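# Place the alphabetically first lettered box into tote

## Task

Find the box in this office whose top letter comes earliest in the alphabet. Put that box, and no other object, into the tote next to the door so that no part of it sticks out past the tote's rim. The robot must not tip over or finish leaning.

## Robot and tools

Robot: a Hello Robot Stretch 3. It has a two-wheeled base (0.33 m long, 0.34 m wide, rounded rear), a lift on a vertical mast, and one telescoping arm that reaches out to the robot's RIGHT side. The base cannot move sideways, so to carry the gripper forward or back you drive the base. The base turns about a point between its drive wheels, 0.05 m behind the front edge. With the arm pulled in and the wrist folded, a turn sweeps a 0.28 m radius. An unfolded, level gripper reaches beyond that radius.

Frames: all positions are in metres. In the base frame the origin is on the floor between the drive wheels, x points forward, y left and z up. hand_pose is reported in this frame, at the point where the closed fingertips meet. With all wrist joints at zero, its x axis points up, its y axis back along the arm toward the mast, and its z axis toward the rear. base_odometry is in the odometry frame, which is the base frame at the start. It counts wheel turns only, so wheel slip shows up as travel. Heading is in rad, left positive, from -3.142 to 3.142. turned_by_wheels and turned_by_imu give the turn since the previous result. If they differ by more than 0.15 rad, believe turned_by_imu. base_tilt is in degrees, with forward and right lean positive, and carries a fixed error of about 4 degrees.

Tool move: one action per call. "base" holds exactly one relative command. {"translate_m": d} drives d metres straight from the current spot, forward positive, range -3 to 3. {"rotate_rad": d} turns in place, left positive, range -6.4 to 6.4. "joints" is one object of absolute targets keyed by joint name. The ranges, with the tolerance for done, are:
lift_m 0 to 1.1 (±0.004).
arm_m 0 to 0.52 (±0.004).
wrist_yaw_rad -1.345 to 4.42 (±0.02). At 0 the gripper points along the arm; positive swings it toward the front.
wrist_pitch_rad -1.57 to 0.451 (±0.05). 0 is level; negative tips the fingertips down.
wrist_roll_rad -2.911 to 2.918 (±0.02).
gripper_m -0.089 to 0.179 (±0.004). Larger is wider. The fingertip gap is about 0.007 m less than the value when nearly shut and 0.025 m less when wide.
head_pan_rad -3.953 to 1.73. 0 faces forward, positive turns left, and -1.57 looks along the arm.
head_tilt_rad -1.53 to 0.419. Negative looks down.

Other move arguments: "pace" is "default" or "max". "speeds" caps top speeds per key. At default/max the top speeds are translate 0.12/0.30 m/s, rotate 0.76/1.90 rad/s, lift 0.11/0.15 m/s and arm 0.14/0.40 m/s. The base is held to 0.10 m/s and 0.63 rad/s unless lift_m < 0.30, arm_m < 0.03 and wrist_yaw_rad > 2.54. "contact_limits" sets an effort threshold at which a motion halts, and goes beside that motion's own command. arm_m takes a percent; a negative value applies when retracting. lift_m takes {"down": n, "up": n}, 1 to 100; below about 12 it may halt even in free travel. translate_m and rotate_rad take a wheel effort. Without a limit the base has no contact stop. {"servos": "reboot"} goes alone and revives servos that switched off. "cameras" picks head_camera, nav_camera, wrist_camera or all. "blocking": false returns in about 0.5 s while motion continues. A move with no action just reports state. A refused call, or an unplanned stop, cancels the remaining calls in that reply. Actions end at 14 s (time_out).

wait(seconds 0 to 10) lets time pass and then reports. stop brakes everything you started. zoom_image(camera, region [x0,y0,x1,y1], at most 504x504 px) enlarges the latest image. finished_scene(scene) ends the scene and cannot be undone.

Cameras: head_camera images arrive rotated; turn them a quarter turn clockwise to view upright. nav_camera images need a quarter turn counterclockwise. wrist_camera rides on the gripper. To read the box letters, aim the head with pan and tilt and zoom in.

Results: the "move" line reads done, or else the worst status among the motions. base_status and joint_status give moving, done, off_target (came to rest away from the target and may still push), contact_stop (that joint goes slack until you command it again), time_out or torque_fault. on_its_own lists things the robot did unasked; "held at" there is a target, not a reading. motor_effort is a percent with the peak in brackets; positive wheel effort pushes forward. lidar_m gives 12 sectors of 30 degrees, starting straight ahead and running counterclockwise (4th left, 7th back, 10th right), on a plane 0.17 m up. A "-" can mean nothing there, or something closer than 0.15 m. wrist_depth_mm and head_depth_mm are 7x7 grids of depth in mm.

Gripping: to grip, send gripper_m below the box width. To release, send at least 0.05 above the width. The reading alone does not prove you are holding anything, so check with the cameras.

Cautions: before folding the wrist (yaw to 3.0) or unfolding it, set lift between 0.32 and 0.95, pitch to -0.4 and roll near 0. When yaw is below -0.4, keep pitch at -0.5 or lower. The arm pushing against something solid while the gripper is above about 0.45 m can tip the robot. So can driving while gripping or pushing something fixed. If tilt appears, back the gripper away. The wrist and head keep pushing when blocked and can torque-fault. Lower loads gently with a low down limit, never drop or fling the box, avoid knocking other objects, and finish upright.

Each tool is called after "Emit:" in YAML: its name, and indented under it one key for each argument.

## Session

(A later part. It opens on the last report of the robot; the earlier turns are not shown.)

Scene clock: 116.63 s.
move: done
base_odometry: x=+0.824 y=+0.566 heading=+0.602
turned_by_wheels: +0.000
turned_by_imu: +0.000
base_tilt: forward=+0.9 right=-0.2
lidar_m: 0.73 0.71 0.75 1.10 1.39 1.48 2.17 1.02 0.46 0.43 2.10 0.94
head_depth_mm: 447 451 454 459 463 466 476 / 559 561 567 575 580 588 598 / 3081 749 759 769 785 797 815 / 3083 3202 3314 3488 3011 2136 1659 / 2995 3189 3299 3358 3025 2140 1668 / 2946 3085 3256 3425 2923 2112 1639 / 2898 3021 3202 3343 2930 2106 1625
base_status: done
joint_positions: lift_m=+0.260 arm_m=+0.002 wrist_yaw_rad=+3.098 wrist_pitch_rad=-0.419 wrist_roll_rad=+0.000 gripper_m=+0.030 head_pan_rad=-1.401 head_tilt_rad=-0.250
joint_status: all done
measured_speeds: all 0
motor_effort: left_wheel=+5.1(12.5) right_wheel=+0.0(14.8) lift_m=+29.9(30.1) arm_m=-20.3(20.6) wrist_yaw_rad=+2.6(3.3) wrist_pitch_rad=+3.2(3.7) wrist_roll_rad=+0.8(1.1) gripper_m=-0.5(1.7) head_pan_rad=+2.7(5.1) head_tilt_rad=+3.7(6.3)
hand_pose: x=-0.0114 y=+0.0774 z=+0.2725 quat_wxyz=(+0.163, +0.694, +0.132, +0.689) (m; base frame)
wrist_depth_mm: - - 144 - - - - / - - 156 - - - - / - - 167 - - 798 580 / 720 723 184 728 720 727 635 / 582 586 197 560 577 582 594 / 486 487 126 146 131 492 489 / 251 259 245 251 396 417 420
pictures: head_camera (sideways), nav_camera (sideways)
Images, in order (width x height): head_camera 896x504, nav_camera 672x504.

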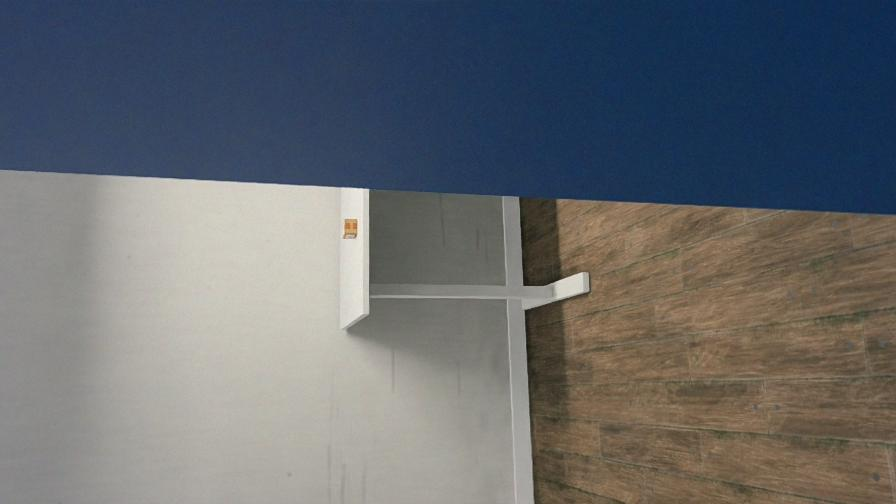

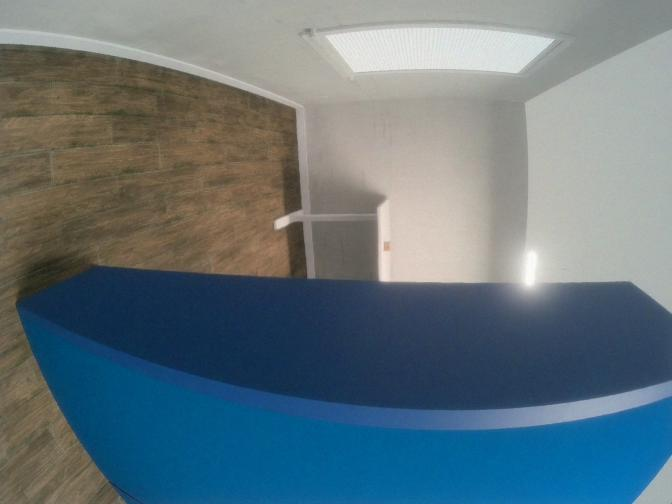

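Emit:
move:
  base: {"translate_m": 0.15}
  pace: "max"
  cameras: []

Emit:
move:
  base: {"rotate_rad": -1.126}
  joints: {"head_pan_rad": -1.2, "head_tilt_rad": -0.25}
  pace: "max"
  cameras: []

Emit:
move:
  base: {"translate_m": 0.6}
  pace: "max"
  cameras: ["head_camera", "nav_camera"]

Scene clock: 123.97 s.
move: done
base_odometry: x=+0.948 y=+0.651 heading=+0.602
turned_by_wheels: +0.000
turned_by_imu: +0.001
base_tilt: forward=+0.8 right=+0.0
lidar_m: 0.60 0.59 0.60 0.89 1.45 1.54 2.28 0.84 0.47 0.59 1.70 0.76
head_depth_mm: 3101 3174 723 727 736 745 756 / 3117 3254 3396 3554 3040 2062 1574 / 3042 3234 3317 3533 2994 2153 1663 / 2992 3157 3240 3460 3003 2124 1681 / 2896 3107 3232 3377 2966 2112 1647 / 2888 2973 3172 3324 2985 2141 1643 / 2849 2961 3118 3258 2969 2112 1643
base_status: done
joint_positions: lift_m=+0.260 arm_m=+0.002 wrist_yaw_rad=+3.098 wrist_pitch_rad=-0.419 wrist_roll_rad=+0.000 gripper_m=+0.030 head_pan_rad=-1.400 head_tilt_rad=-0.250
joint_status: not commanded
measured_speeds: all 0
motor_effort: left_wheel=+1.5(13.9) right_wheel=+6.7(11.1) lift_m=+25.7(30.5) arm_m=-19.4(20.4) wrist_yaw_rad=+2.5(3.1) wrist_pitch_rad=+3.1(3.6) wrist_roll_rad=+0.8(1.2) gripper_m=+0.4(1.3) head_pan_rad=+2.7(3.9) head_tilt_rad=+4.1(5.7)
hand_pose: x=-0.0114 y=+0.0774 z=+0.2725 quat_wxyz=(+0.162, +0.694, +0.132, +0.689) (m; base frame)
wrist_depth_mm: - - 144 - - - 490 / - - 155 - - - 511 / - - 167 - 848 - - / 719 734 183 731 737 673 - / 579 587 198 569 588 585 533 / 479 492 126 146 132 490 485 / 251 259 245 249 397 423 422
pictures: none
No camera images: "cameras" was empty.

Scene clock: 125.80 s.
move: done
base_odometry: x=+0.948 y=+0.651 heading=-0.524
turned_by_wheels: -1.126
turned_by_imu: -1.122
base_tilt: forward=+0.8 right=-0.2
lidar_m: 2.08 0.81 0.61 0.59 0.62 0.83 1.44 1.51 2.10 1.03 0.48 0.54
head_depth_mm: 1188 1344 1559 1816 2192 2063 1681 / 848 925 1008 1120 1245 1450 1549 / 656 697 748 806 877 951 1047 / 536 563 596 631 673 718 768 / 452 471 494 517 547 574 610 / 391 406 423 444 466 490 519 / 388 408 431 455 481 509 542
base_status: done
joint_positions: lift_m=+0.260 arm_m=+0.002 wrist_yaw_rad=+3.098 wrist_pitch_rad=-0.419 wrist_roll_rad=+0.000 gripper_m=+0.030 head_pan_rad=-1.194 head_tilt_rad=-0.250
joint_status: all done
measured_speeds: all 0
motor_effort: left_wheel=+9.6(16.5) right_wheel=-7.7(16.1) lift_m=+21.0(25.9) arm_m=-19.9(20.8) wrist_yaw_rad=+2.7(3.2) wrist_pitch_rad=+3.5(3.7) wrist_roll_rad=+0.7(1.0) gripper_m=+0.1(1.1) head_pan_rad=+0.0(5.5) head_tilt_rad=+3.2(5.8)
hand_pose: x=-0.0114 y=+0.0774 z=+0.2725 quat_wxyz=(+0.162, +0.694, +0.132, +0.689) (m; base frame)
wrist_depth_mm: - - 141 - - - - / - - 153 - - - - / - - 166 - - - - / 691 694 183 691 703 705 703 / 596 588 198 562 585 579 587 / 493 487 127 146 132 492 492 / 249 258 243 252 398 424 421
pictures: none
No camera images: "cameras" was empty.

Scene clock: 129.10 s.
move: done
base_odometry: x=+1.468 y=+0.351 heading=-0.524
turned_by_wheels: +0.000
turned_by_imu: +0.000
base_tilt: forward=+1.0 right=-0.1
lidar_m: 2.03 0.79 0.59 0.57 0.60 0.83 2.03 2.13 0.40 0.39 0.41 2.33
head_depth_mm: 306 317 329 342 358 373 390 / 319 332 345 359 374 393 411 / 3077 3161 362 380 396 414 435 / 3232 3298 3427 3753 3002 2136 1660 / 3336 3571 3656 3767 2982 2104 1661 / 3494 3662 3924 - 3001 2086 1628 / 3466 3527 3699 3794 2939 2108 1643
base_status: done
joint_positions: lift_m=+0.260 arm_m=+0.002 wrist_yaw_rad=+3.098 wrist_pitch_rad=-0.419 wrist_roll_rad=+0.000 gripper_m=+0.030 head_pan_rad=-1.199 head_tilt_rad=-0.250
joint_status: not commanded
measured_speeds: all 0
motor_effort: left_wheel=+8.6(18.4) right_wheel=-4.3(9.1) lift_m=+29.8(29.8) arm_m=-17.4(20.1) wrist_yaw_rad=+2.5(3.1) wrist_pitch_rad=+3.5(3.6) wrist_roll_rad=+0.8(1.2) gripper_m=-1.0(1.5) head_pan_rad=-3.5(4.4) head_tilt_rad=+2.4(4.6)
hand_pose: x=-0.0114 y=+0.0774 z=+0.2725 quat_wxyz=(+0.162, +0.694, +0.132, +0.689) (m; base frame)
wrist_depth_mm: - - 141 - - - - / - - 153 - - - - / - - 166 - - - - / 658 691 184 692 708 707 704 / 589 587 197 561 590 583 585 / 485 487 126 147 131 499 491 / 252 257 244 249 402 414 420
pictures: head_camera (sideways), nav_camera (sideways)
Images, in order (width x height): head_camera 896x504, nav_camera 672x504.

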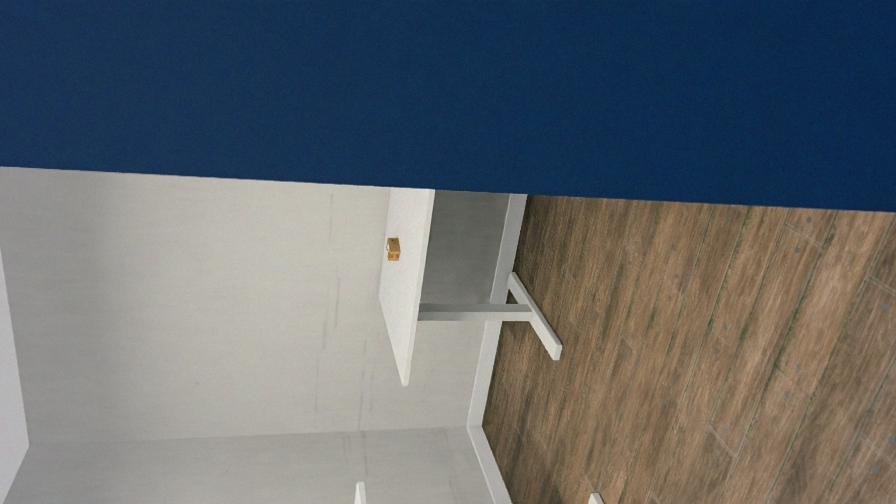

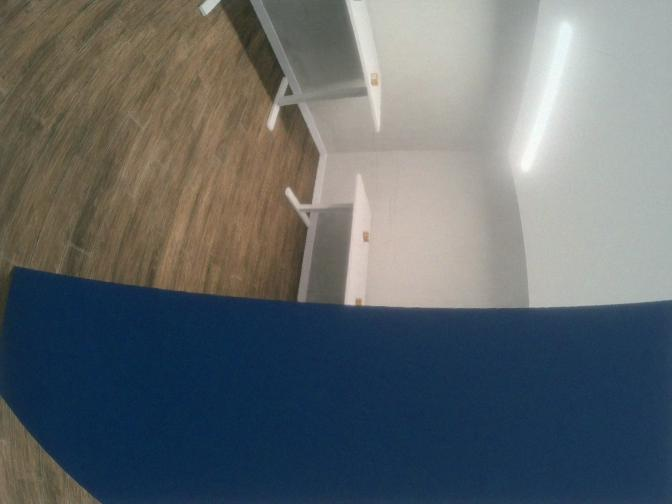

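Emit:
move:
  joints: {"head_pan_rad": -0.5, "head_tilt_rad": -0.25}
  cameras: ["head_camera", "nav_camera"]

Emit:
move:
  base: {"translate_m": 0.5}
  joints: {"head_pan_rad": -1.0, "head_tilt_rad": -0.25}
  pace: "max"
  cameras: ["head_camera", "nav_camera"]

Scene clock: 132.97 s.
move: done
base_odometry: x=+1.468 y=+0.351 heading=-0.524
turned_by_wheels: +0.000
turned_by_imu: +0.001
base_tilt: forward=+0.8 right=-0.1
lidar_m: 2.03 0.79 0.59 0.57 0.60 0.84 2.03 2.12 0.40 0.39 0.41 2.34
head_depth_mm: 2966 3110 3275 3516 2989 2143 1674 / 2829 2973 3113 3359 2940 2156 1650 / 2706 2815 2970 3176 3007 2119 1656 / 2603 2745 2869 3027 3005 2131 1653 / 2512 2655 2731 2952 2801 2111 1637 / 2415 2534 2646 2743 2796 2085 1647 / 2362 2404 2508 2661 2746 2081 1648
base_status: not commanded
joint_positions: lift_m=+0.260 arm_m=+0.002 wrist_yaw_rad=+3.098 wrist_pitch_rad=-0.419 wrist_roll_rad=+0.000 gripper_m=+0.030 head_pan_rad=-0.490 head_tilt_rad=-0.250
joint_status: all done
measured_speeds: all 0
motor_effort: left_wheel=+8.9(8.9) right_wheel=-3.9(4.5) lift_m=+30.4(30.7) arm_m=-14.6(15.3) wrist_yaw_rad=+2.6(3.0) wrist_pitch_rad=+3.3(3.7) wrist_roll_rad=+1.0(1.1) gripper_m=-0.6(1.0) head_pan_rad=+2.8(4.4) head_tilt_rad=+2.9(4.5)
hand_pose: x=-0.0114 y=+0.0774 z=+0.2725 quat_wxyz=(+0.162, +0.694, +0.132, +0.689) (m; base frame)
wrist_depth_mm: - - 142 - - - - / - - 153 - - - - / - - 166 - - - - / 672 705 183 689 707 700 690 / 579 591 197 573 590 579 590 / 486 490 126 147 131 490 486 / 252 257 245 254 397 418 417
pictures: head_camera (sideways), nav_camera (sideways)
Images, in order (width x height): head_camera 896x504, nav_camera 672x504.

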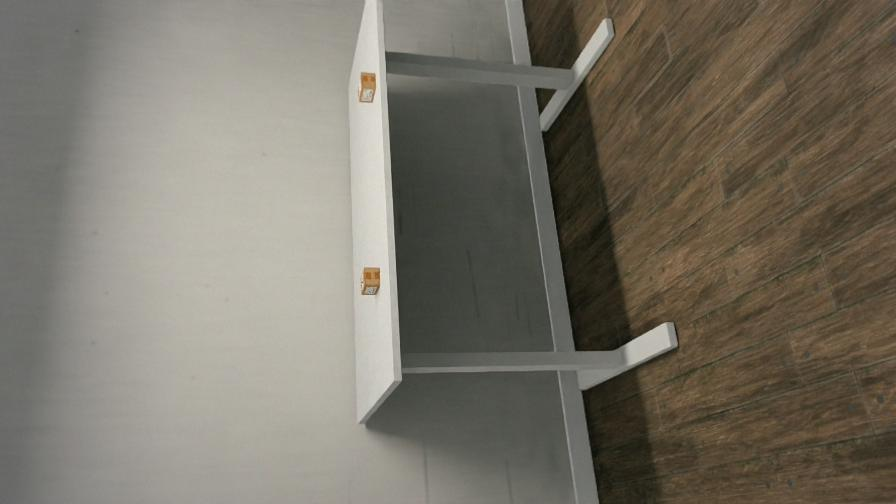

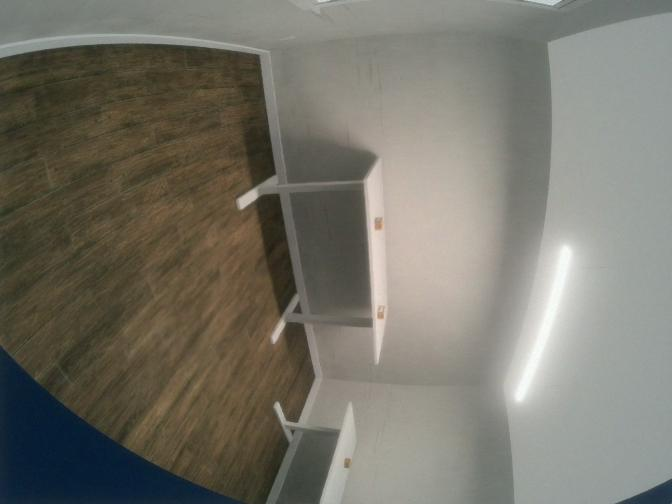

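Scene clock: 135.93 s.
move: done
base_odometry: x=+1.901 y=+0.101 heading=-0.524
turned_by_wheels: +0.000
turned_by_imu: +0.000
base_tilt: forward=+0.8 right=-0.3
lidar_m: 1.98 0.78 0.58 0.56 0.59 0.81 2.42 0.56 0.53 2.24 2.53 1.86
head_depth_mm: 2939 3022 3172 3285 3113 2161 1667 / 3171 3268 3430 3498 3027 2151 1651 / 3363 3478 3618 3791 2978 2133 1657 / 3233 3393 3525 3758 3019 2124 1672 / 2894 2993 3082 3123 2701 2127 1662 / 2610 2709 2781 2933 2927 2105 1645 / 2368 2481 2545 2621 2708 2112 1642
base_status: done
joint_positions: lift_m=+0.260 arm_m=+0.002 wrist_yaw_rad=+3.098 wrist_pitch_rad=-0.419 wrist_roll_rad=+0.000 gripper_m=+0.030 head_pan_rad=-1.000 head_tilt_rad=-0.250
joint_status: all done
measured_speeds: all 0
motor_effort: left_wheel=+7.0(20.4) right_wheel=-0.2(7.7) lift_m=+22.5(30.5) arm_m=-12.2(14.8) wrist_yaw_rad=+2.7(3.0) wrist_pitch_rad=+3.3(3.7) wrist_roll_rad=+0.8(1.0) gripper_m=+0.7(1.3) head_pan_rad=-3.3(4.6) head_tilt_rad=+1.1(4.3)
hand_pose: x=-0.0114 y=+0.0774 z=+0.2725 quat_wxyz=(+0.162, +0.694, +0.132, +0.689) (m; base frame)
wrist_depth_mm: - - 142 - - - - / - - 153 - - - - / - - 166 - - - - / - - 184 - - - - / 586 591 198 566 578 586 587 / 484 485 126 147 132 488 489 / 250 257 246 250 397 424 422
pictures: head_camera (sideways), nav_camera (sideways)
Images, in order (width x height): head_camera 896x504, nav_camera 672x504.

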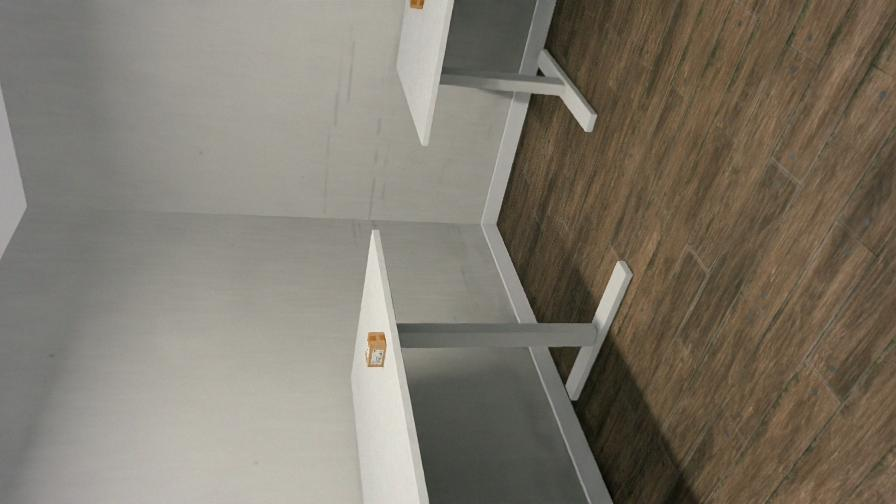

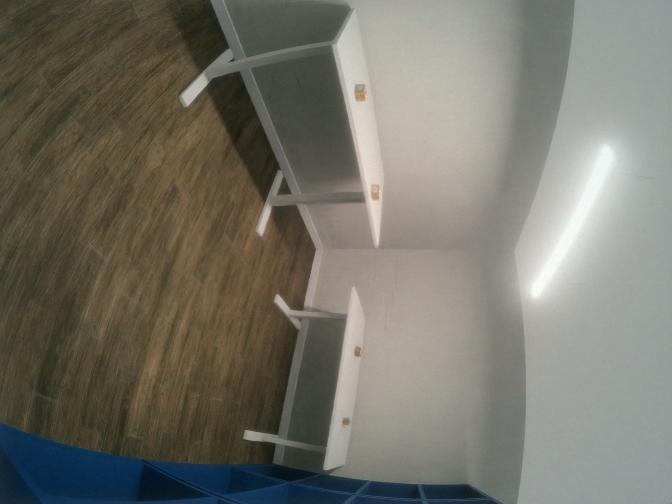

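Emit:
zoom_image:
  camera: "head_camera"
  region: [350, 315, 410, 385]

Emit:
zoom_image:
  camera: "nav_camera"
  region: [330, 70, 400, 220]

Scaled by 7.200 from the camera's 896x504 image, which has a finer 1280x720 frame.

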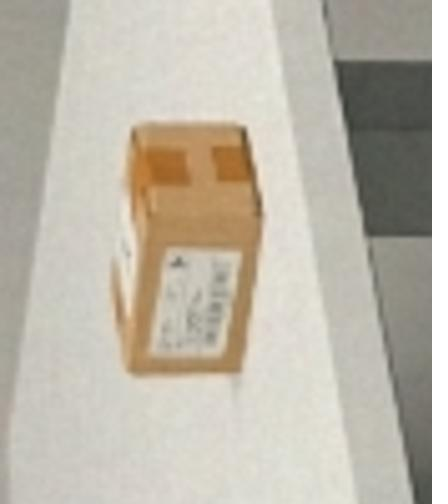

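Scaled by 3.360 from the camera's 672x504 image, which has a finer 792x594 frame.

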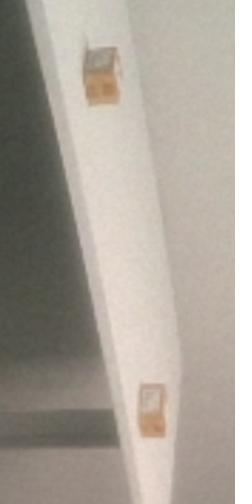

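Emit:
move:
  base: {"rotate_rad": -0.9}
  joints: {"head_pan_rad": 0.3, "head_tilt_rad": -0.25}
  pace: "max"
  cameras: ["head_camera", "nav_camera"]

Emit:
move:
  base: {"translate_m": 1.0}
  joints: {"head_pan_rad": 0.3, "head_tilt_rad": -0.35}
  pace: "max"
  cameras: ["head_camera", "nav_camera"]

Scene clock: 151.40 s.
move: done
base_odometry: x=+1.901 y=+0.101 heading=-1.423
turned_by_wheels: -0.900
turned_by_imu: -0.895
base_tilt: forward=+1.1 right=+0.0
lidar_m: 2.53 1.86 1.32 0.68 0.56 0.56 0.62 0.99 2.53 0.53 1.32 2.75
head_depth_mm: 2566 2771 2862 2532 2764 2139 1661 / 2539 2606 2728 2866 3010 2150 1648 / 2338 2469 2568 2709 2793 2140 1647 / 2233 2340 2432 2542 2669 2113 1654 / 2130 2216 2305 2389 2555 2103 1661 / 2024 2098 2203 1911 2374 2044 1635 / 1941 2016 2106 2191 2312 2100 1642
base_status: done
joint_positions: lift_m=+0.260 arm_m=+0.002 wrist_yaw_rad=+3.098 wrist_pitch_rad=-0.419 wrist_roll_rad=+0.000 gripper_m=+0.030 head_pan_rad=+0.316 head_tilt_rad=-0.250
joint_status: all done
measured_speeds: translate_m=+0.000 rotate_rad=+0.000 lift_m=+0.000 arm_m=+0.000 wrist_yaw_rad=+0.000 wrist_pitch_rad=+0.000 wrist_roll_rad=+0.000 head_pan_rad=-0.024 head_tilt_rad=+0.000
motor_effort: left_wheel=+10.1(16.6) right_wheel=-8.3(16.9) lift_m=+22.5(22.9) arm_m=-15.2(15.2) wrist_yaw_rad=+2.5(3.2) wrist_pitch_rad=+3.4(3.6) wrist_roll_rad=+0.8(1.0) gripper_m=+0.5(1.1) head_pan_rad=-2.8(6.2) head_tilt_rad=+1.3(2.7)
hand_pose: x=-0.0114 y=+0.0774 z=+0.2725 quat_wxyz=(+0.162, +0.694, +0.132, +0.689) (m; base frame)
wrist_depth_mm: - - 141 - - - - / - - 153 - - - - / - - 166 883 - - - / - - 183 733 728 722 719 / 494 563 197 566 585 583 595 / 492 488 126 146 131 490 490 / 251 257 243 250 397 420 421
pictures: head_camera (sideways), nav_camera (sideways)
Images, in order (width x height): head_camera 896x504, nav_camera 672x504.

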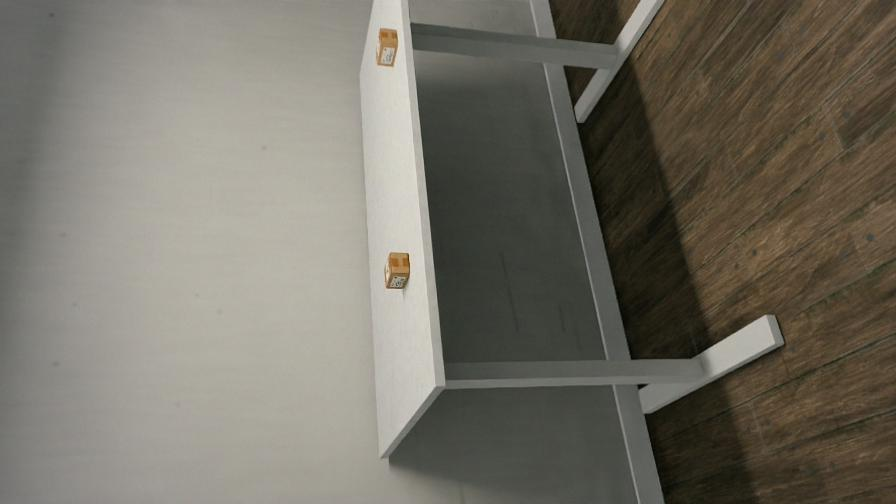

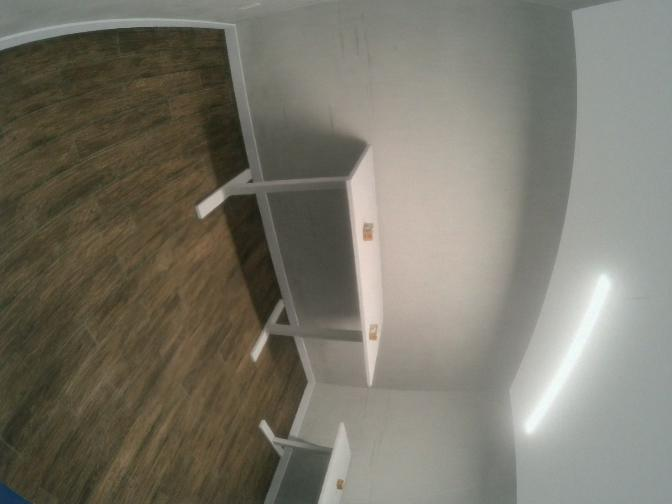

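Scene clock: 156.07 s.
move: done
base_odometry: x=+2.048 y=-0.888 heading=-1.423
turned_by_wheels: +0.000
turned_by_imu: +0.000
base_tilt: forward=+1.0 right=-0.1
lidar_m: 1.54 1.59 1.14 1.60 1.32 1.32 1.46 1.04 1.22 1.11 1.76 2.06
head_depth_mm: 1835 1969 2115 2296 2391 1874 1522 / 1711 1858 1928 1131 1765 1785 1519 / 1643 1737 1787 1180 2189 1862 1513 / 1562 1660 1718 1081 2033 1876 1495 / 1483 1573 1633 1005 1906 1845 1492 / 1423 1486 1552 995 1812 1848 1496 / 1347 1427 1496 985 1706 1782 1490
base_status: done
joint_positions: lift_m=+0.260 arm_m=+0.002 wrist_yaw_rad=+3.098 wrist_pitch_rad=-0.419 wrist_roll_rad=+0.000 gripper_m=+0.030 head_pan_rad=+0.300 head_tilt_rad=-0.350
joint_status: all done
measured_speeds: all 0
motor_effort: left_wheel=+9.6(18.5) right_wheel=-5.8(8.4) lift_m=+28.7(28.8) arm_m=-19.2(20.7) wrist_yaw_rad=+2.2(3.1) wrist_pitch_rad=+2.9(3.7) wrist_roll_rad=+0.8(1.1) gripper_m=+0.1(1.1) head_pan_rad=-1.5(4.4) head_tilt_rad=-1.7(3.9)
hand_pose: x=-0.0114 y=+0.0774 z=+0.2725 quat_wxyz=(+0.162, +0.694, +0.132, +0.689) (m; base frame)
wrist_depth_mm: - - 144 - - - - / - - 156 - - - - / - - 166 - - - - / 721 731 184 741 730 739 725 / 583 583 197 562 581 585 584 / 487 483 126 146 132 488 490 / 252 258 245 252 395 424 420
pictures: head_camera (sideways), nav_camera (sideways)
Images, in order (width x height): head_camera 896x504, nav_camera 672x504.

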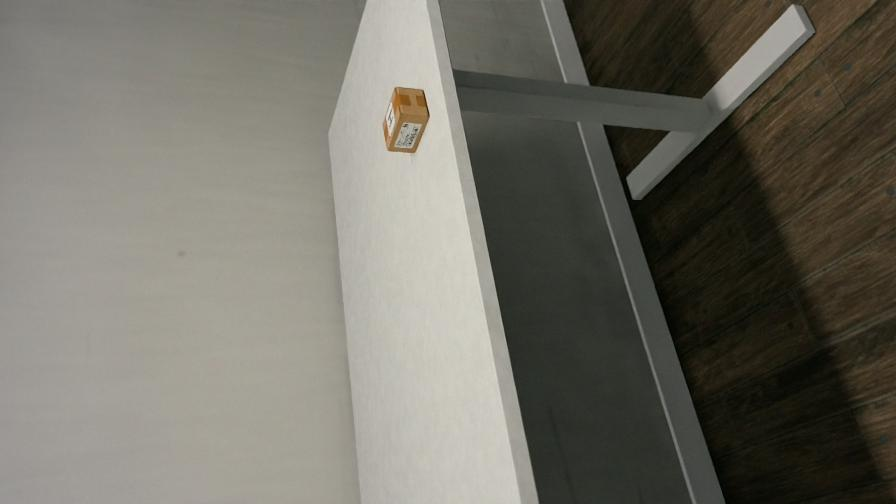

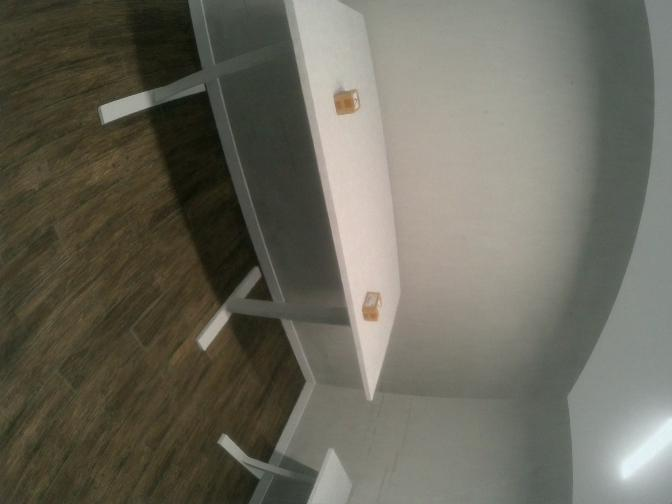

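Emit:
zoom_image:
  camera: "head_camera"
  region: [370, 75, 440, 165]

Emit:
move:
  joints: {"head_pan_rad": 0.75, "head_tilt_rad": -0.4}
  cameras: ["head_camera", "nav_camera"]

Scaled by 5.600 from the camera's 896x504 image, which has a finer 1280x720 frame.

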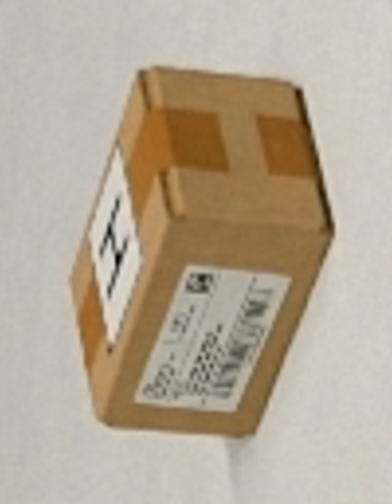

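Scene clock: 158.77 s.
move: done
base_odometry: x=+2.048 y=-0.888 heading=-1.423
turned_by_wheels: +0.000
turned_by_imu: +0.000
base_tilt: forward=+1.0 right=-0.2
lidar_m: 1.54 1.59 1.14 1.60 1.32 1.31 1.46 1.04 1.22 1.12 1.76 2.06
head_depth_mm: 1372 1471 1522 956 1844 1783 1451 / 1362 1454 1522 947 1841 1781 1449 / 1360 1447 1508 949 1837 1760 1447 / 1351 1452 1505 932 1836 1772 1426 / 1357 1434 1506 937 1815 1763 1433 / 1336 1441 1476 930 1735 1638 1433 / 1339 1425 1510 934 1795 1751 1430
base_status: not commanded
joint_positions: lift_m=+0.260 arm_m=+0.002 wrist_yaw_rad=+3.098 wrist_pitch_rad=-0.419 wrist_roll_rad=+0.000 gripper_m=+0.030 head_pan_rad=+0.754 head_tilt_rad=-0.400
joint_status: all done
measured_speeds: all 0
motor_effort: left_wheel=+9.6(9.7) right_wheel=-5.5(6.3) lift_m=+30.5(30.8) arm_m=-19.3(19.7) wrist_yaw_rad=+2.3(2.9) wrist_pitch_rad=+3.5(3.6) wrist_roll_rad=+0.8(1.0) gripper_m=+0.0(1.2) head_pan_rad=+2.0(4.3) head_tilt_rad=-2.8(3.1)
hand_pose: x=-0.0114 y=+0.0774 z=+0.2725 quat_wxyz=(+0.162, +0.694, +0.132, +0.689) (m; base frame)
wrist_depth_mm: - - 143 - - - - / - - 156 - - - - / - - 168 - - - - / 729 717 184 726 724 734 730 / 585 586 198 558 579 585 590 / 489 490 126 146 131 488 492 / 250 257 244 250 401 423 420
pictures: head_camera (sideways), nav_camera (sideways)
Images, in order (width x height): head_camera 896x504, nav_camera 672x504.

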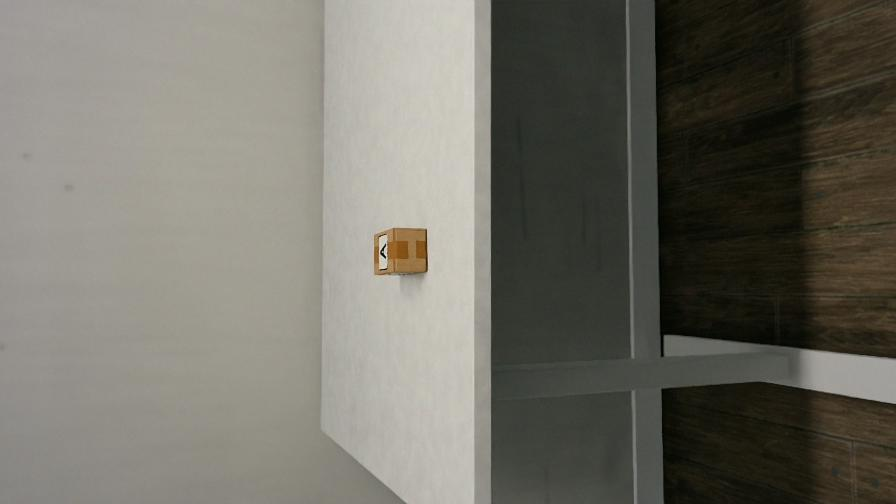

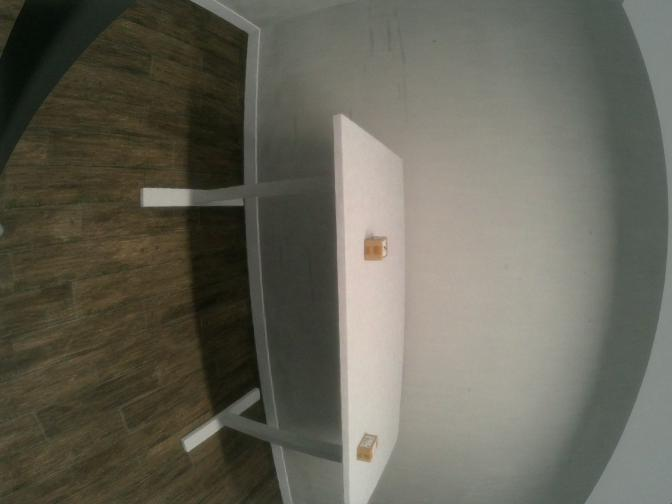

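Emit:
zoom_image:
  camera: "head_camera"
  region: [360, 210, 440, 290]

Emit:
move:
  joints: {"head_pan_rad": -0.3, "head_tilt_rad": -0.3}
  cameras: ["head_camera", "nav_camera"]

Scaled by 6.300 from the camera's 896x504 image, which has a finer 1280x720 frame.

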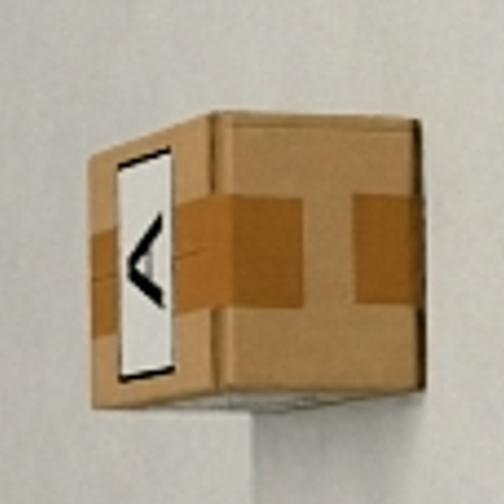

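Scene clock: 162.60 s.
move: done
base_odometry: x=+2.048 y=-0.888 heading=-1.423
turned_by_wheels: +0.000
turned_by_imu: +0.001
base_tilt: forward=+1.0 right=-0.1
lidar_m: 1.54 1.59 1.13 1.60 1.32 1.32 1.46 1.04 1.22 1.12 1.76 2.05
head_depth_mm: 2094 2199 2272 1945 2475 1994 1578 / 2179 2289 2403 2074 2561 1989 1574 / 2268 2372 2473 2618 2692 1979 1570 / 2372 2485 2635 2798 2727 1989 1561 / 2488 2611 2752 2930 2642 1971 1550 / 2309 2424 2560 2599 2598 1949 1559 / 2041 2119 2221 1476 2338 1814 1549
base_status: not commanded
joint_positions: lift_m=+0.260 arm_m=+0.002 wrist_yaw_rad=+3.098 wrist_pitch_rad=-0.419 wrist_roll_rad=+0.000 gripper_m=+0.030 head_pan_rad=-0.322 head_tilt_rad=-0.304
joint_status: all done
measured_speeds: all 0
motor_effort: left_wheel=+9.4(9.6) right_wheel=-5.9(6.3) lift_m=+30.6(30.8) arm_m=-18.4(19.1) wrist_yaw_rad=+2.7(3.1) wrist_pitch_rad=+3.3(3.6) wrist_roll_rad=+0.8(1.0) gripper_m=-0.1(1.2) head_pan_rad=-0.6(6.5) head_tilt_rad=+3.0(6.0)
hand_pose: x=-0.0114 y=+0.0774 z=+0.2725 quat_wxyz=(+0.162, +0.694, +0.132, +0.689) (m; base frame)
wrist_depth_mm: - - 144 - - - - / - - 156 - - - - / - - 166 - - - - / 720 717 183 731 737 729 727 / 573 581 199 566 594 584 583 / 494 487 126 146 132 492 493 / 250 260 243 251 400 421 414
pictures: head_camera (sideways), nav_camera (sideways)
Images, in order (width x height): head_camera 896x504, nav_camera 672x504.

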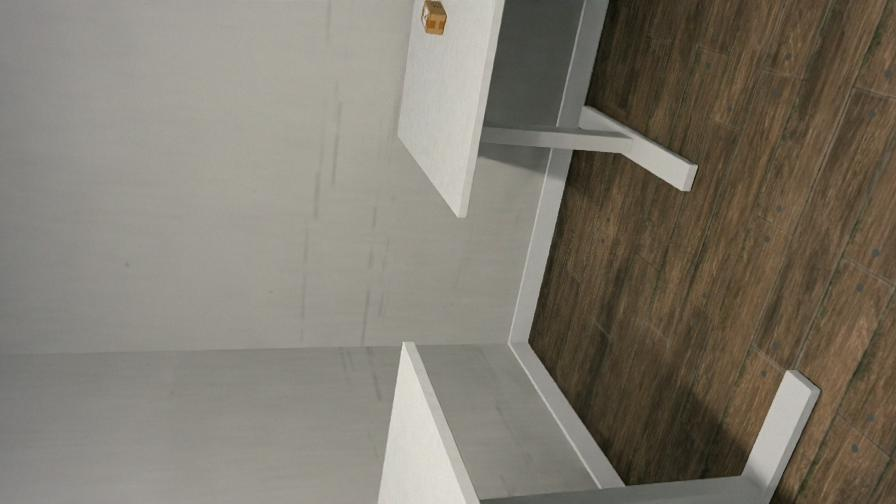

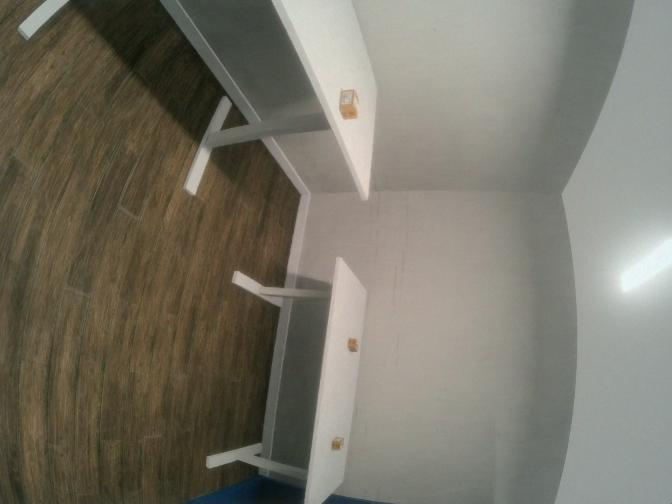

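Emit:
move:
  base: {"rotate_rad": 0.743}
  joints: {"head_pan_rad": 0.0, "head_tilt_rad": -0.4, "wrist_yaw_rad": 2.6}
  pace: "max"
  cameras: ["head_camera", "nav_camera"]

Emit:
zoom_image:
  camera: "head_camera"
  region: [350, 180, 460, 320]

Scene clock: 221.40 s.
move: done
base_odometry: x=+2.048 y=-0.888 heading=-0.680
turned_by_wheels: +0.743
turned_by_imu: +0.742
base_tilt: forward=+1.0 right=-0.2
lidar_m: 1.14 1.14 1.43 1.31 1.33 1.66 1.04 1.12 1.76 2.11 2.06 1.54
head_depth_mm: 1370 1469 1522 962 1840 1770 1463 / 1364 1458 1511 956 1830 1776 1450 / 1350 1444 1514 953 1829 1763 1443 / 1359 1438 1495 935 1814 1756 1437 / 1347 1435 1479 946 1821 1754 1444 / 1340 1431 1471 944 1308 1651 1439 / 1328 1418 1523 933 1777 1761 1427
base_status: done
joint_positions: lift_m=+0.260 arm_m=+0.002 wrist_yaw_rad=+2.603 wrist_pitch_rad=-0.419 wrist_roll_rad=+0.000 gripper_m=+0.030 head_pan_rad=+0.008 head_tilt_rad=-0.397
joint_status: all done
measured_speeds: all 0
motor_effort: left_wheel=-8.3(15.8) right_wheel=+9.7(16.4) lift_m=+28.8(30.5) arm_m=-20.2(20.6) wrist_yaw_rad=-1.8(7.3) wrist_pitch_rad=+3.4(3.6) wrist_roll_rad=+0.8(1.1) gripper_m=-0.3(1.4) head_pan_rad=-1.5(4.3) head_tilt_rad=-1.5(3.3)
hand_pose: x=+0.0938 y=+0.0458 z=+0.2725 quat_wxyz=(+0.326, +0.706, -0.042, +0.628) (m; base frame)
wrist_depth_mm: - - - - - - - / - - - - - - - / 953 - - - - - - / 740 730 726 733 721 743 724 / 583 580 593 557 585 590 583 / 487 481 126 146 132 484 484 / 225 250 395 419 405 417 417
pictures: head_camera (sideways), nav_camera (sideways)
Images, in order (width x height): head_camera 896x504, nav_camera 672x504.

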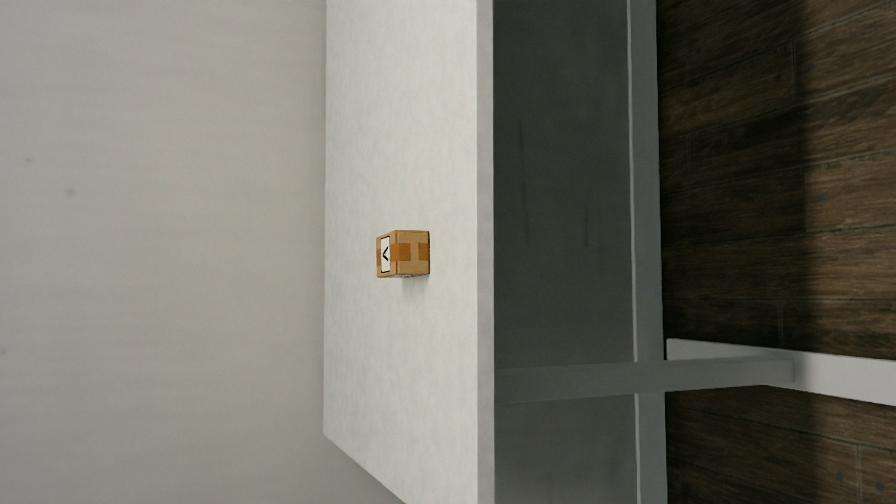

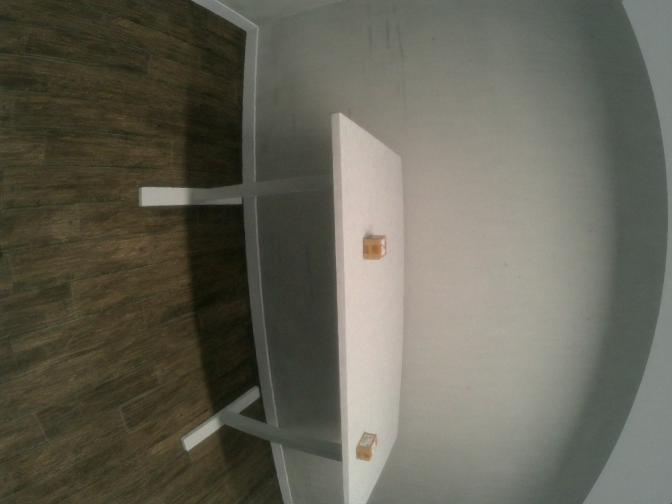

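Scaled by 3.600 from the camera's 896x504 image, which has a finer 1280x720 frame.

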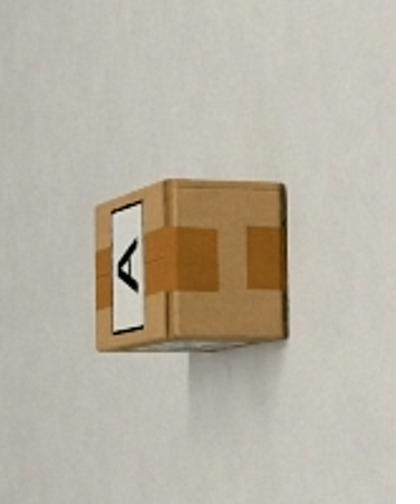

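Emit:
move:
  base: {"translate_m": 0.34}
  joints: {"wrist_yaw_rad": 2.6}
  pace: "max"
  cameras: []

Emit:
move:
  base: {"rotate_rad": 1.726}
  joints: {"head_pan_rad": -1.57, "head_tilt_rad": -0.5}
  pace: "max"
  cameras: ["head_camera"]

Scene clock: 238.93 s.
move: done
base_odometry: x=+2.312 y=-1.102 heading=-0.680
turned_by_wheels: +0.000
turned_by_imu: +0.000
base_tilt: forward=+1.1 right=-0.2
lidar_m: 1.25 0.81 1.48 1.36 1.37 1.72 1.37 1.41 1.93 1.95 1.28 1.28
head_depth_mm: 1076 1151 1229 898 624 1608 1441 / 1068 1138 1216 887 623 1593 1455 / 1060 1134 1210 883 623 1592 1446 / 1057 1129 1207 885 616 1573 1438 / 1044 1117 1183 875 616 1552 1430 / 1040 1112 1174 871 616 1013 1352 / 1035 1108 1179 870 614 942 1373
base_status: done
joint_positions: lift_m=+0.260 arm_m=+0.002 wrist_yaw_rad=+2.603 wrist_pitch_rad=-0.419 wrist_roll_rad=+0.000 gripper_m=+0.030 head_pan_rad=+0.000 head_tilt_rad=-0.401
joint_status: all done
measured_speeds: all 0
motor_effort: left_wheel=-2.7(13.4) right_wheel=+9.7(16.2) lift_m=+23.0(25.5) arm_m=-16.9(18.8) wrist_yaw_rad=-2.1(2.6) wrist_pitch_rad=+3.4(3.7) wrist_roll_rad=+0.8(1.1) gripper_m=+0.3(1.6) head_pan_rad=-3.1(4.3) head_tilt_rad=-0.8(2.4)
hand_pose: x=+0.0938 y=+0.0457 z=+0.2725 quat_wxyz=(+0.326, +0.705, -0.042, +0.628) (m; base frame)
wrist_depth_mm: - - - - - - - / - - - - - - - / - - - - - 890 899 / 716 729 743 733 752 694 734 / 588 581 581 564 592 585 585 / 491 488 126 146 132 496 494 / 225 251 406 418 413 417 417
pictures: none
No camera images: "cameras" was empty.

Scene clock: 241.13 s.
move: done
base_odometry: x=+2.312 y=-1.102 heading=+1.045
turned_by_wheels: +1.726
turned_by_imu: +1.718
base_tilt: forward=+1.1 right=-0.1
lidar_m: 1.36 1.41 1.37 1.43 1.45 1.94 1.96 1.29 1.29 0.81 0.82 1.41
head_depth_mm: 1034 1125 1083 719 560 1609 1341 / 1049 1129 1077 719 559 1599 1351 / 1048 1146 1073 645 559 1610 1345 / 1052 1148 1074 679 578 1600 1340 / 1061 1152 1058 713 575 1477 1285 / 1070 1167 1051 712 575 1557 1342 / 1071 1168 1244 709 572 1589 1326
base_status: done
joint_positions: lift_m=+0.260 arm_m=+0.002 wrist_yaw_rad=+2.603 wrist_pitch_rad=-0.419 wrist_roll_rad=+0.000 gripper_m=+0.030 head_pan_rad=-1.584 head_tilt_rad=-0.500
joint_status: all done
measured_speeds: translate_m=+0.000 rotate_rad=+0.000 lift_m=+0.000 arm_m=+0.000 wrist_yaw_rad=+0.000 wrist_pitch_rad=+0.000 wrist_roll_rad=+0.000 head_pan_rad=+0.024 head_tilt_rad=+0.000
motor_effort: left_wheel=-7.9(16.9) right_wheel=+8.9(16.8) lift_m=+21.4(22.9) arm_m=-20.2(20.9) wrist_yaw_rad=-1.8(2.3) wrist_pitch_rad=+3.1(3.7) wrist_roll_rad=+1.0(1.0) gripper_m=-0.5(1.1) head_pan_rad=+2.8(4.5) head_tilt_rad=-3.0(4.7)
hand_pose: x=+0.0938 y=+0.0457 z=+0.2725 quat_wxyz=(+0.326, +0.705, -0.042, +0.628) (m; base frame)
wrist_depth_mm: - - - - - - - / - - - - - - - / 973 - - - - - - / 719 721 738 742 716 725 722 / 585 576 588 563 594 590 590 / 480 493 126 146 132 485 485 / 224 252 411 416 409 420 419
pictures: head_camera (sideways)
Images, in order (width x height): head_camera 896x504.

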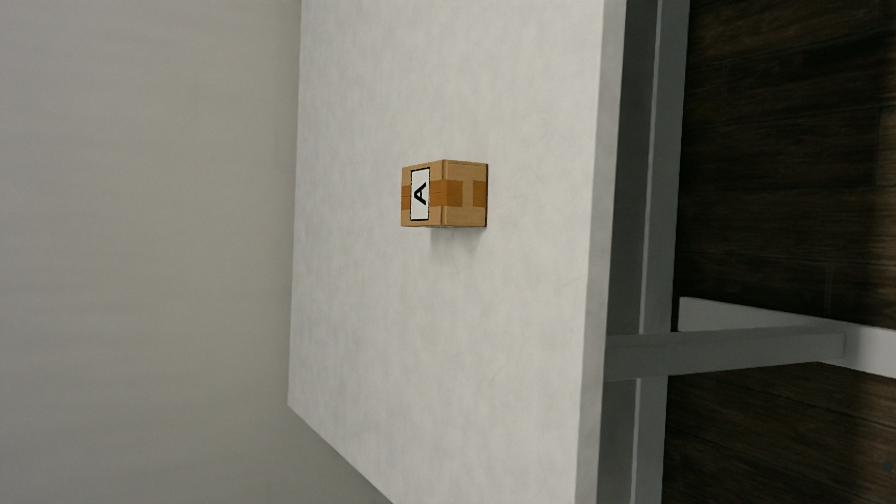

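Emit:
move:
  base: {"translate_m": -0.05}
  joints: {"lift_m": 0.6}
  pace: "max"
  cameras: []

Emit:
move:
  joints: {"lift_m": 1.1, "wrist_yaw_rad": 1.57, "gripper_m": 0.14}
  pace: "max"
  cameras: []

Emit:
move:
  joints: {"wrist_yaw_rad": 0.0, "wrist_pitch_rad": -0.8}
  pace: "max"
  cameras: ["head_camera", "wrist_camera"]

Scene clock: 261.43 s.
move: done
base_odometry: x=+2.287 y=-1.145 heading=+1.045
turned_by_wheels: +0.000
turned_by_imu: +0.001
base_tilt: forward=+0.8 right=-0.2
lidar_m: 1.41 1.46 1.39 1.63 1.39 1.90 1.90 1.25 1.29 0.86 0.83 1.46
head_depth_mm: 1035 1117 1077 721 559 1588 1348 / 1034 1130 1082 717 557 1601 1348 / 1052 1137 1071 685 557 1604 1342 / 1061 1145 1070 650 578 1600 1336 / 1067 1159 1067 714 577 1561 1298 / 1073 1165 1054 708 576 1476 1275 / 1083 1167 1239 706 575 1597 1334
base_status: done
joint_positions: lift_m=+0.600 arm_m=+0.002 wrist_yaw_rad=+2.603 wrist_pitch_rad=-0.418 wrist_roll_rad=+0.000 gripper_m=+0.030 head_pan_rad=-1.570 head_tilt_rad=-0.500
joint_status: all done
measured_speeds: all 0
motor_effort: left_wheel=-2.2(13.9) right_wheel=-3.7(8.6) lift_m=+29.8(32.1) arm_m=-17.4(19.0) wrist_yaw_rad=-1.7(2.3) wrist_pitch_rad=+2.9(3.8) wrist_roll_rad=+0.8(1.1) gripper_m=+1.0(1.2) head_pan_rad=+3.5(4.2) head_tilt_rad=-1.2(2.8)
hand_pose: x=+0.0939 y=+0.0458 z=+0.6126 quat_wxyz=(+0.326, +0.705, -0.042, +0.628) (m; base frame)
wrist_depth_mm: - - - - - - - / - - - - - - - / - - - - - - - / - - - - - - - / - - - - - - - / 875 875 126 145 132 881 885 / 742 769 743 768 740 766 776
pictures: none
No camera images: "cameras" was empty.

Scene clock: 265.53 s.
move: done
base_odometry: x=+2.287 y=-1.145 heading=+1.045
turned_by_wheels: +0.000
turned_by_imu: +0.001
base_tilt: forward=+0.9 right=-0.1
lidar_m: 1.41 1.46 1.38 1.63 1.39 1.91 1.91 1.25 1.29 0.86 0.83 1.46
head_depth_mm: - - - - - - 1345 / - - - - - - 1344 / 1056 - 999 - - - 1338 / 1057 1143 1068 649 - - - / 1068 1161 1060 710 - - - / 1078 1168 1053 708 - - - / 1078 1177 1226 745 - - -
base_status: not commanded
joint_positions: lift_m=+1.098 arm_m=+0.002 wrist_yaw_rad=+1.573 wrist_pitch_rad=-0.418 wrist_roll_rad=+0.000 gripper_m=+0.140 head_pan_rad=-1.570 head_tilt_rad=-0.500
joint_status: all done
joint sent to its limit — lift_m, upper limit.
measured_speeds: all 0
motor_effort: left_wheel=-2.4(2.5) right_wheel=-3.6(4.4) lift_m=+30.4(33.3) arm_m=-14.9(17.4) wrist_yaw_rad=-2.2(7.5) wrist_pitch_rad=+3.0(3.5) wrist_roll_rad=+0.8(1.0) gripper_m=-0.6(86.3) head_pan_rad=+3.3(4.3) head_tilt_rad=-1.0(2.1)
hand_pose: x=+0.2030 y=-0.1463 z=+1.1103 quat_wxyz=(+0.593, +0.593, -0.384, +0.386) (m; base frame)
wrist_depth_mm: - - - - - - - / - - - - - - - / - - - - - - - / - - - - - - - / - - - - - - - / - 124 - - - 120 371 / - - - - - 126 337
pictures: none
No camera images: "cameras" was empty.

Scene clock: 266.77 s.
move: done
base_odometry: x=+2.287 y=-1.145 heading=+1.045
turned_by_wheels: +0.000
turned_by_imu: +0.000
base_tilt: forward=+1.1 right=-0.3
lidar_m: 1.41 1.46 1.38 1.62 1.39 1.90 1.91 1.24 1.29 0.86 0.83 1.46
head_depth_mm: - - - - - - - / - - - - - - - / 1054 - - - - - - / 1051 1146 1070 650 556 1569 1335 / 1067 1152 1059 711 555 1527 1295 / 1068 1167 1058 708 576 1461 1267 / 1081 1170 1236 708 574 1585 1339
base_status: not commanded
joint_positions: lift_m=+1.098 arm_m=+0.002 wrist_yaw_rad=+0.003 wrist_pitch_rad=-0.809 wrist_roll_rad=+0.000 gripper_m=+0.140 head_pan_rad=-1.570 head_tilt_rad=-0.500
joint_status: all done
measured_speeds: all 0
motor_effort: left_wheel=-2.3(2.5) right_wheel=-3.6(4.2) lift_m=+30.5(30.7) arm_m=-14.8(15.2) wrist_yaw_rad=-2.1(7.1) wrist_pitch_rad=+1.3(5.0) wrist_roll_rad=+0.8(1.2) gripper_m=+0.0(1.0) head_pan_rad=+2.1(3.9) head_tilt_rad=-0.1(1.8)
hand_pose: x=-0.0210 y=-0.3062 z=+1.0343 quat_wxyz=(+0.651, +0.280, -0.649, -0.277) (m; base frame)
wrist_depth_mm: - - - 384 - - - / 385 384 385 382 382 388 381 / 338 338 333 334 334 336 335 / - - - - - - - / - - - - - - - / - 124 - - - 120 - / - - - - - 126 -
pictures: head_camera (sideways), wrist_camera
Images, in order (width x height): head_camera 896x504, wrist_camera 644x364.

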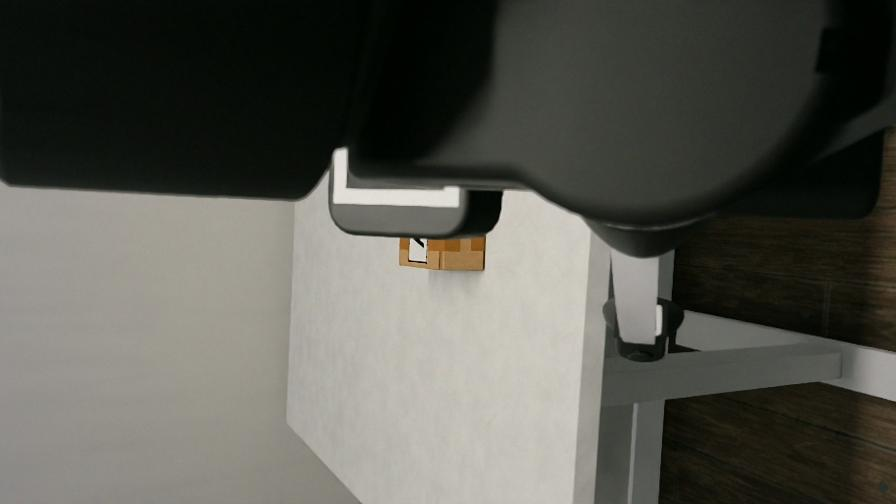

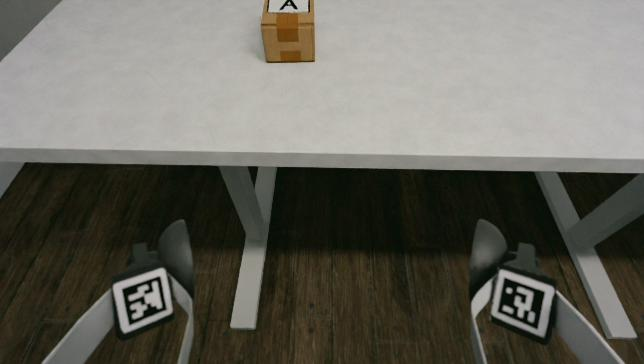

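Emit:
move:
  base: {"translate_m": 0.041}
  joints: {"arm_m": 0.323}
  cameras: ["wrist_camera", "head_camera"]

Scene clock: 330.43 s.
move: done
base_odometry: x=+2.308 y=-1.110 heading=+1.045
turned_by_wheels: +0.000
turned_by_imu: +0.001
base_tilt: forward=+1.0 right=-0.2
lidar_m: 1.37 1.42 1.37 1.46 1.42 1.93 1.95 1.28 1.29 0.81 0.82 1.42
head_depth_mm: 345 347 1078 721 559 1611 1347 / 345 351 1001 685 559 1616 1325 / 367 369 424 643 557 1593 1333 / 1062 1145 1059 681 577 1598 1339 / 1066 1157 1064 709 575 1474 1269 / 1078 1161 1052 709 574 1548 1339 / 1078 1173 1256 705 572 1600 1336
base_status: done
joint_positions: lift_m=+1.098 arm_m=+0.323 wrist_yaw_rad=+0.003 wrist_pitch_rad=-0.810 wrist_roll_rad=+0.000 gripper_m=+0.140 head_pan_rad=-1.570 head_tilt_rad=-0.500
joint_status: all done
measured_speeds: all 0
motor_effort: left_wheel=+2.3(10.1) right_wheel=+8.6(10.8) lift_m=+29.6(30.2) arm_m=+20.0(23.7) wrist_yaw_rad=-1.9(2.5) wrist_pitch_rad=+1.8(2.0) wrist_roll_rad=+0.8(1.1) gripper_m=+0.3(1.4) head_pan_rad=+2.1(4.7) head_tilt_rad=+1.3(1.8)
hand_pose: x=-0.0211 y=-0.6272 z=+1.0341 quat_wxyz=(+0.651, +0.280, -0.649, -0.278) (m; base frame)
wrist_depth_mm: - - - - - - - / 381 380 384 380 383 378 381 / 336 333 334 331 331 332 332 / 296 297 297 295 293 295 293 / 266 266 265 211 265 265 264 / 246 124 238 192 239 123 240 / - 213 217 182 221 214 217
pictures: head_camera (sideways), wrist_camera
Images, in order (width x height): head_camera 896x504, wrist_camera 644x364.

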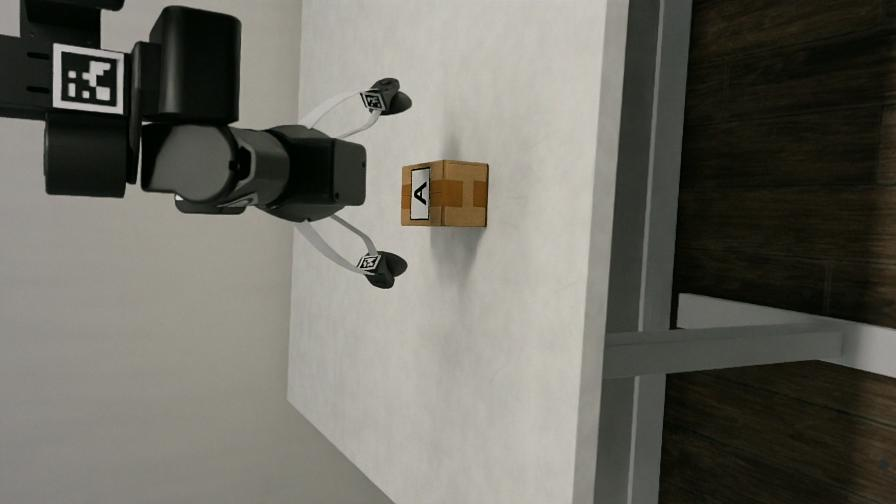

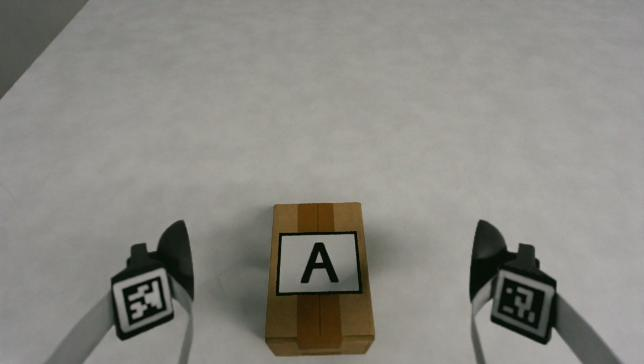

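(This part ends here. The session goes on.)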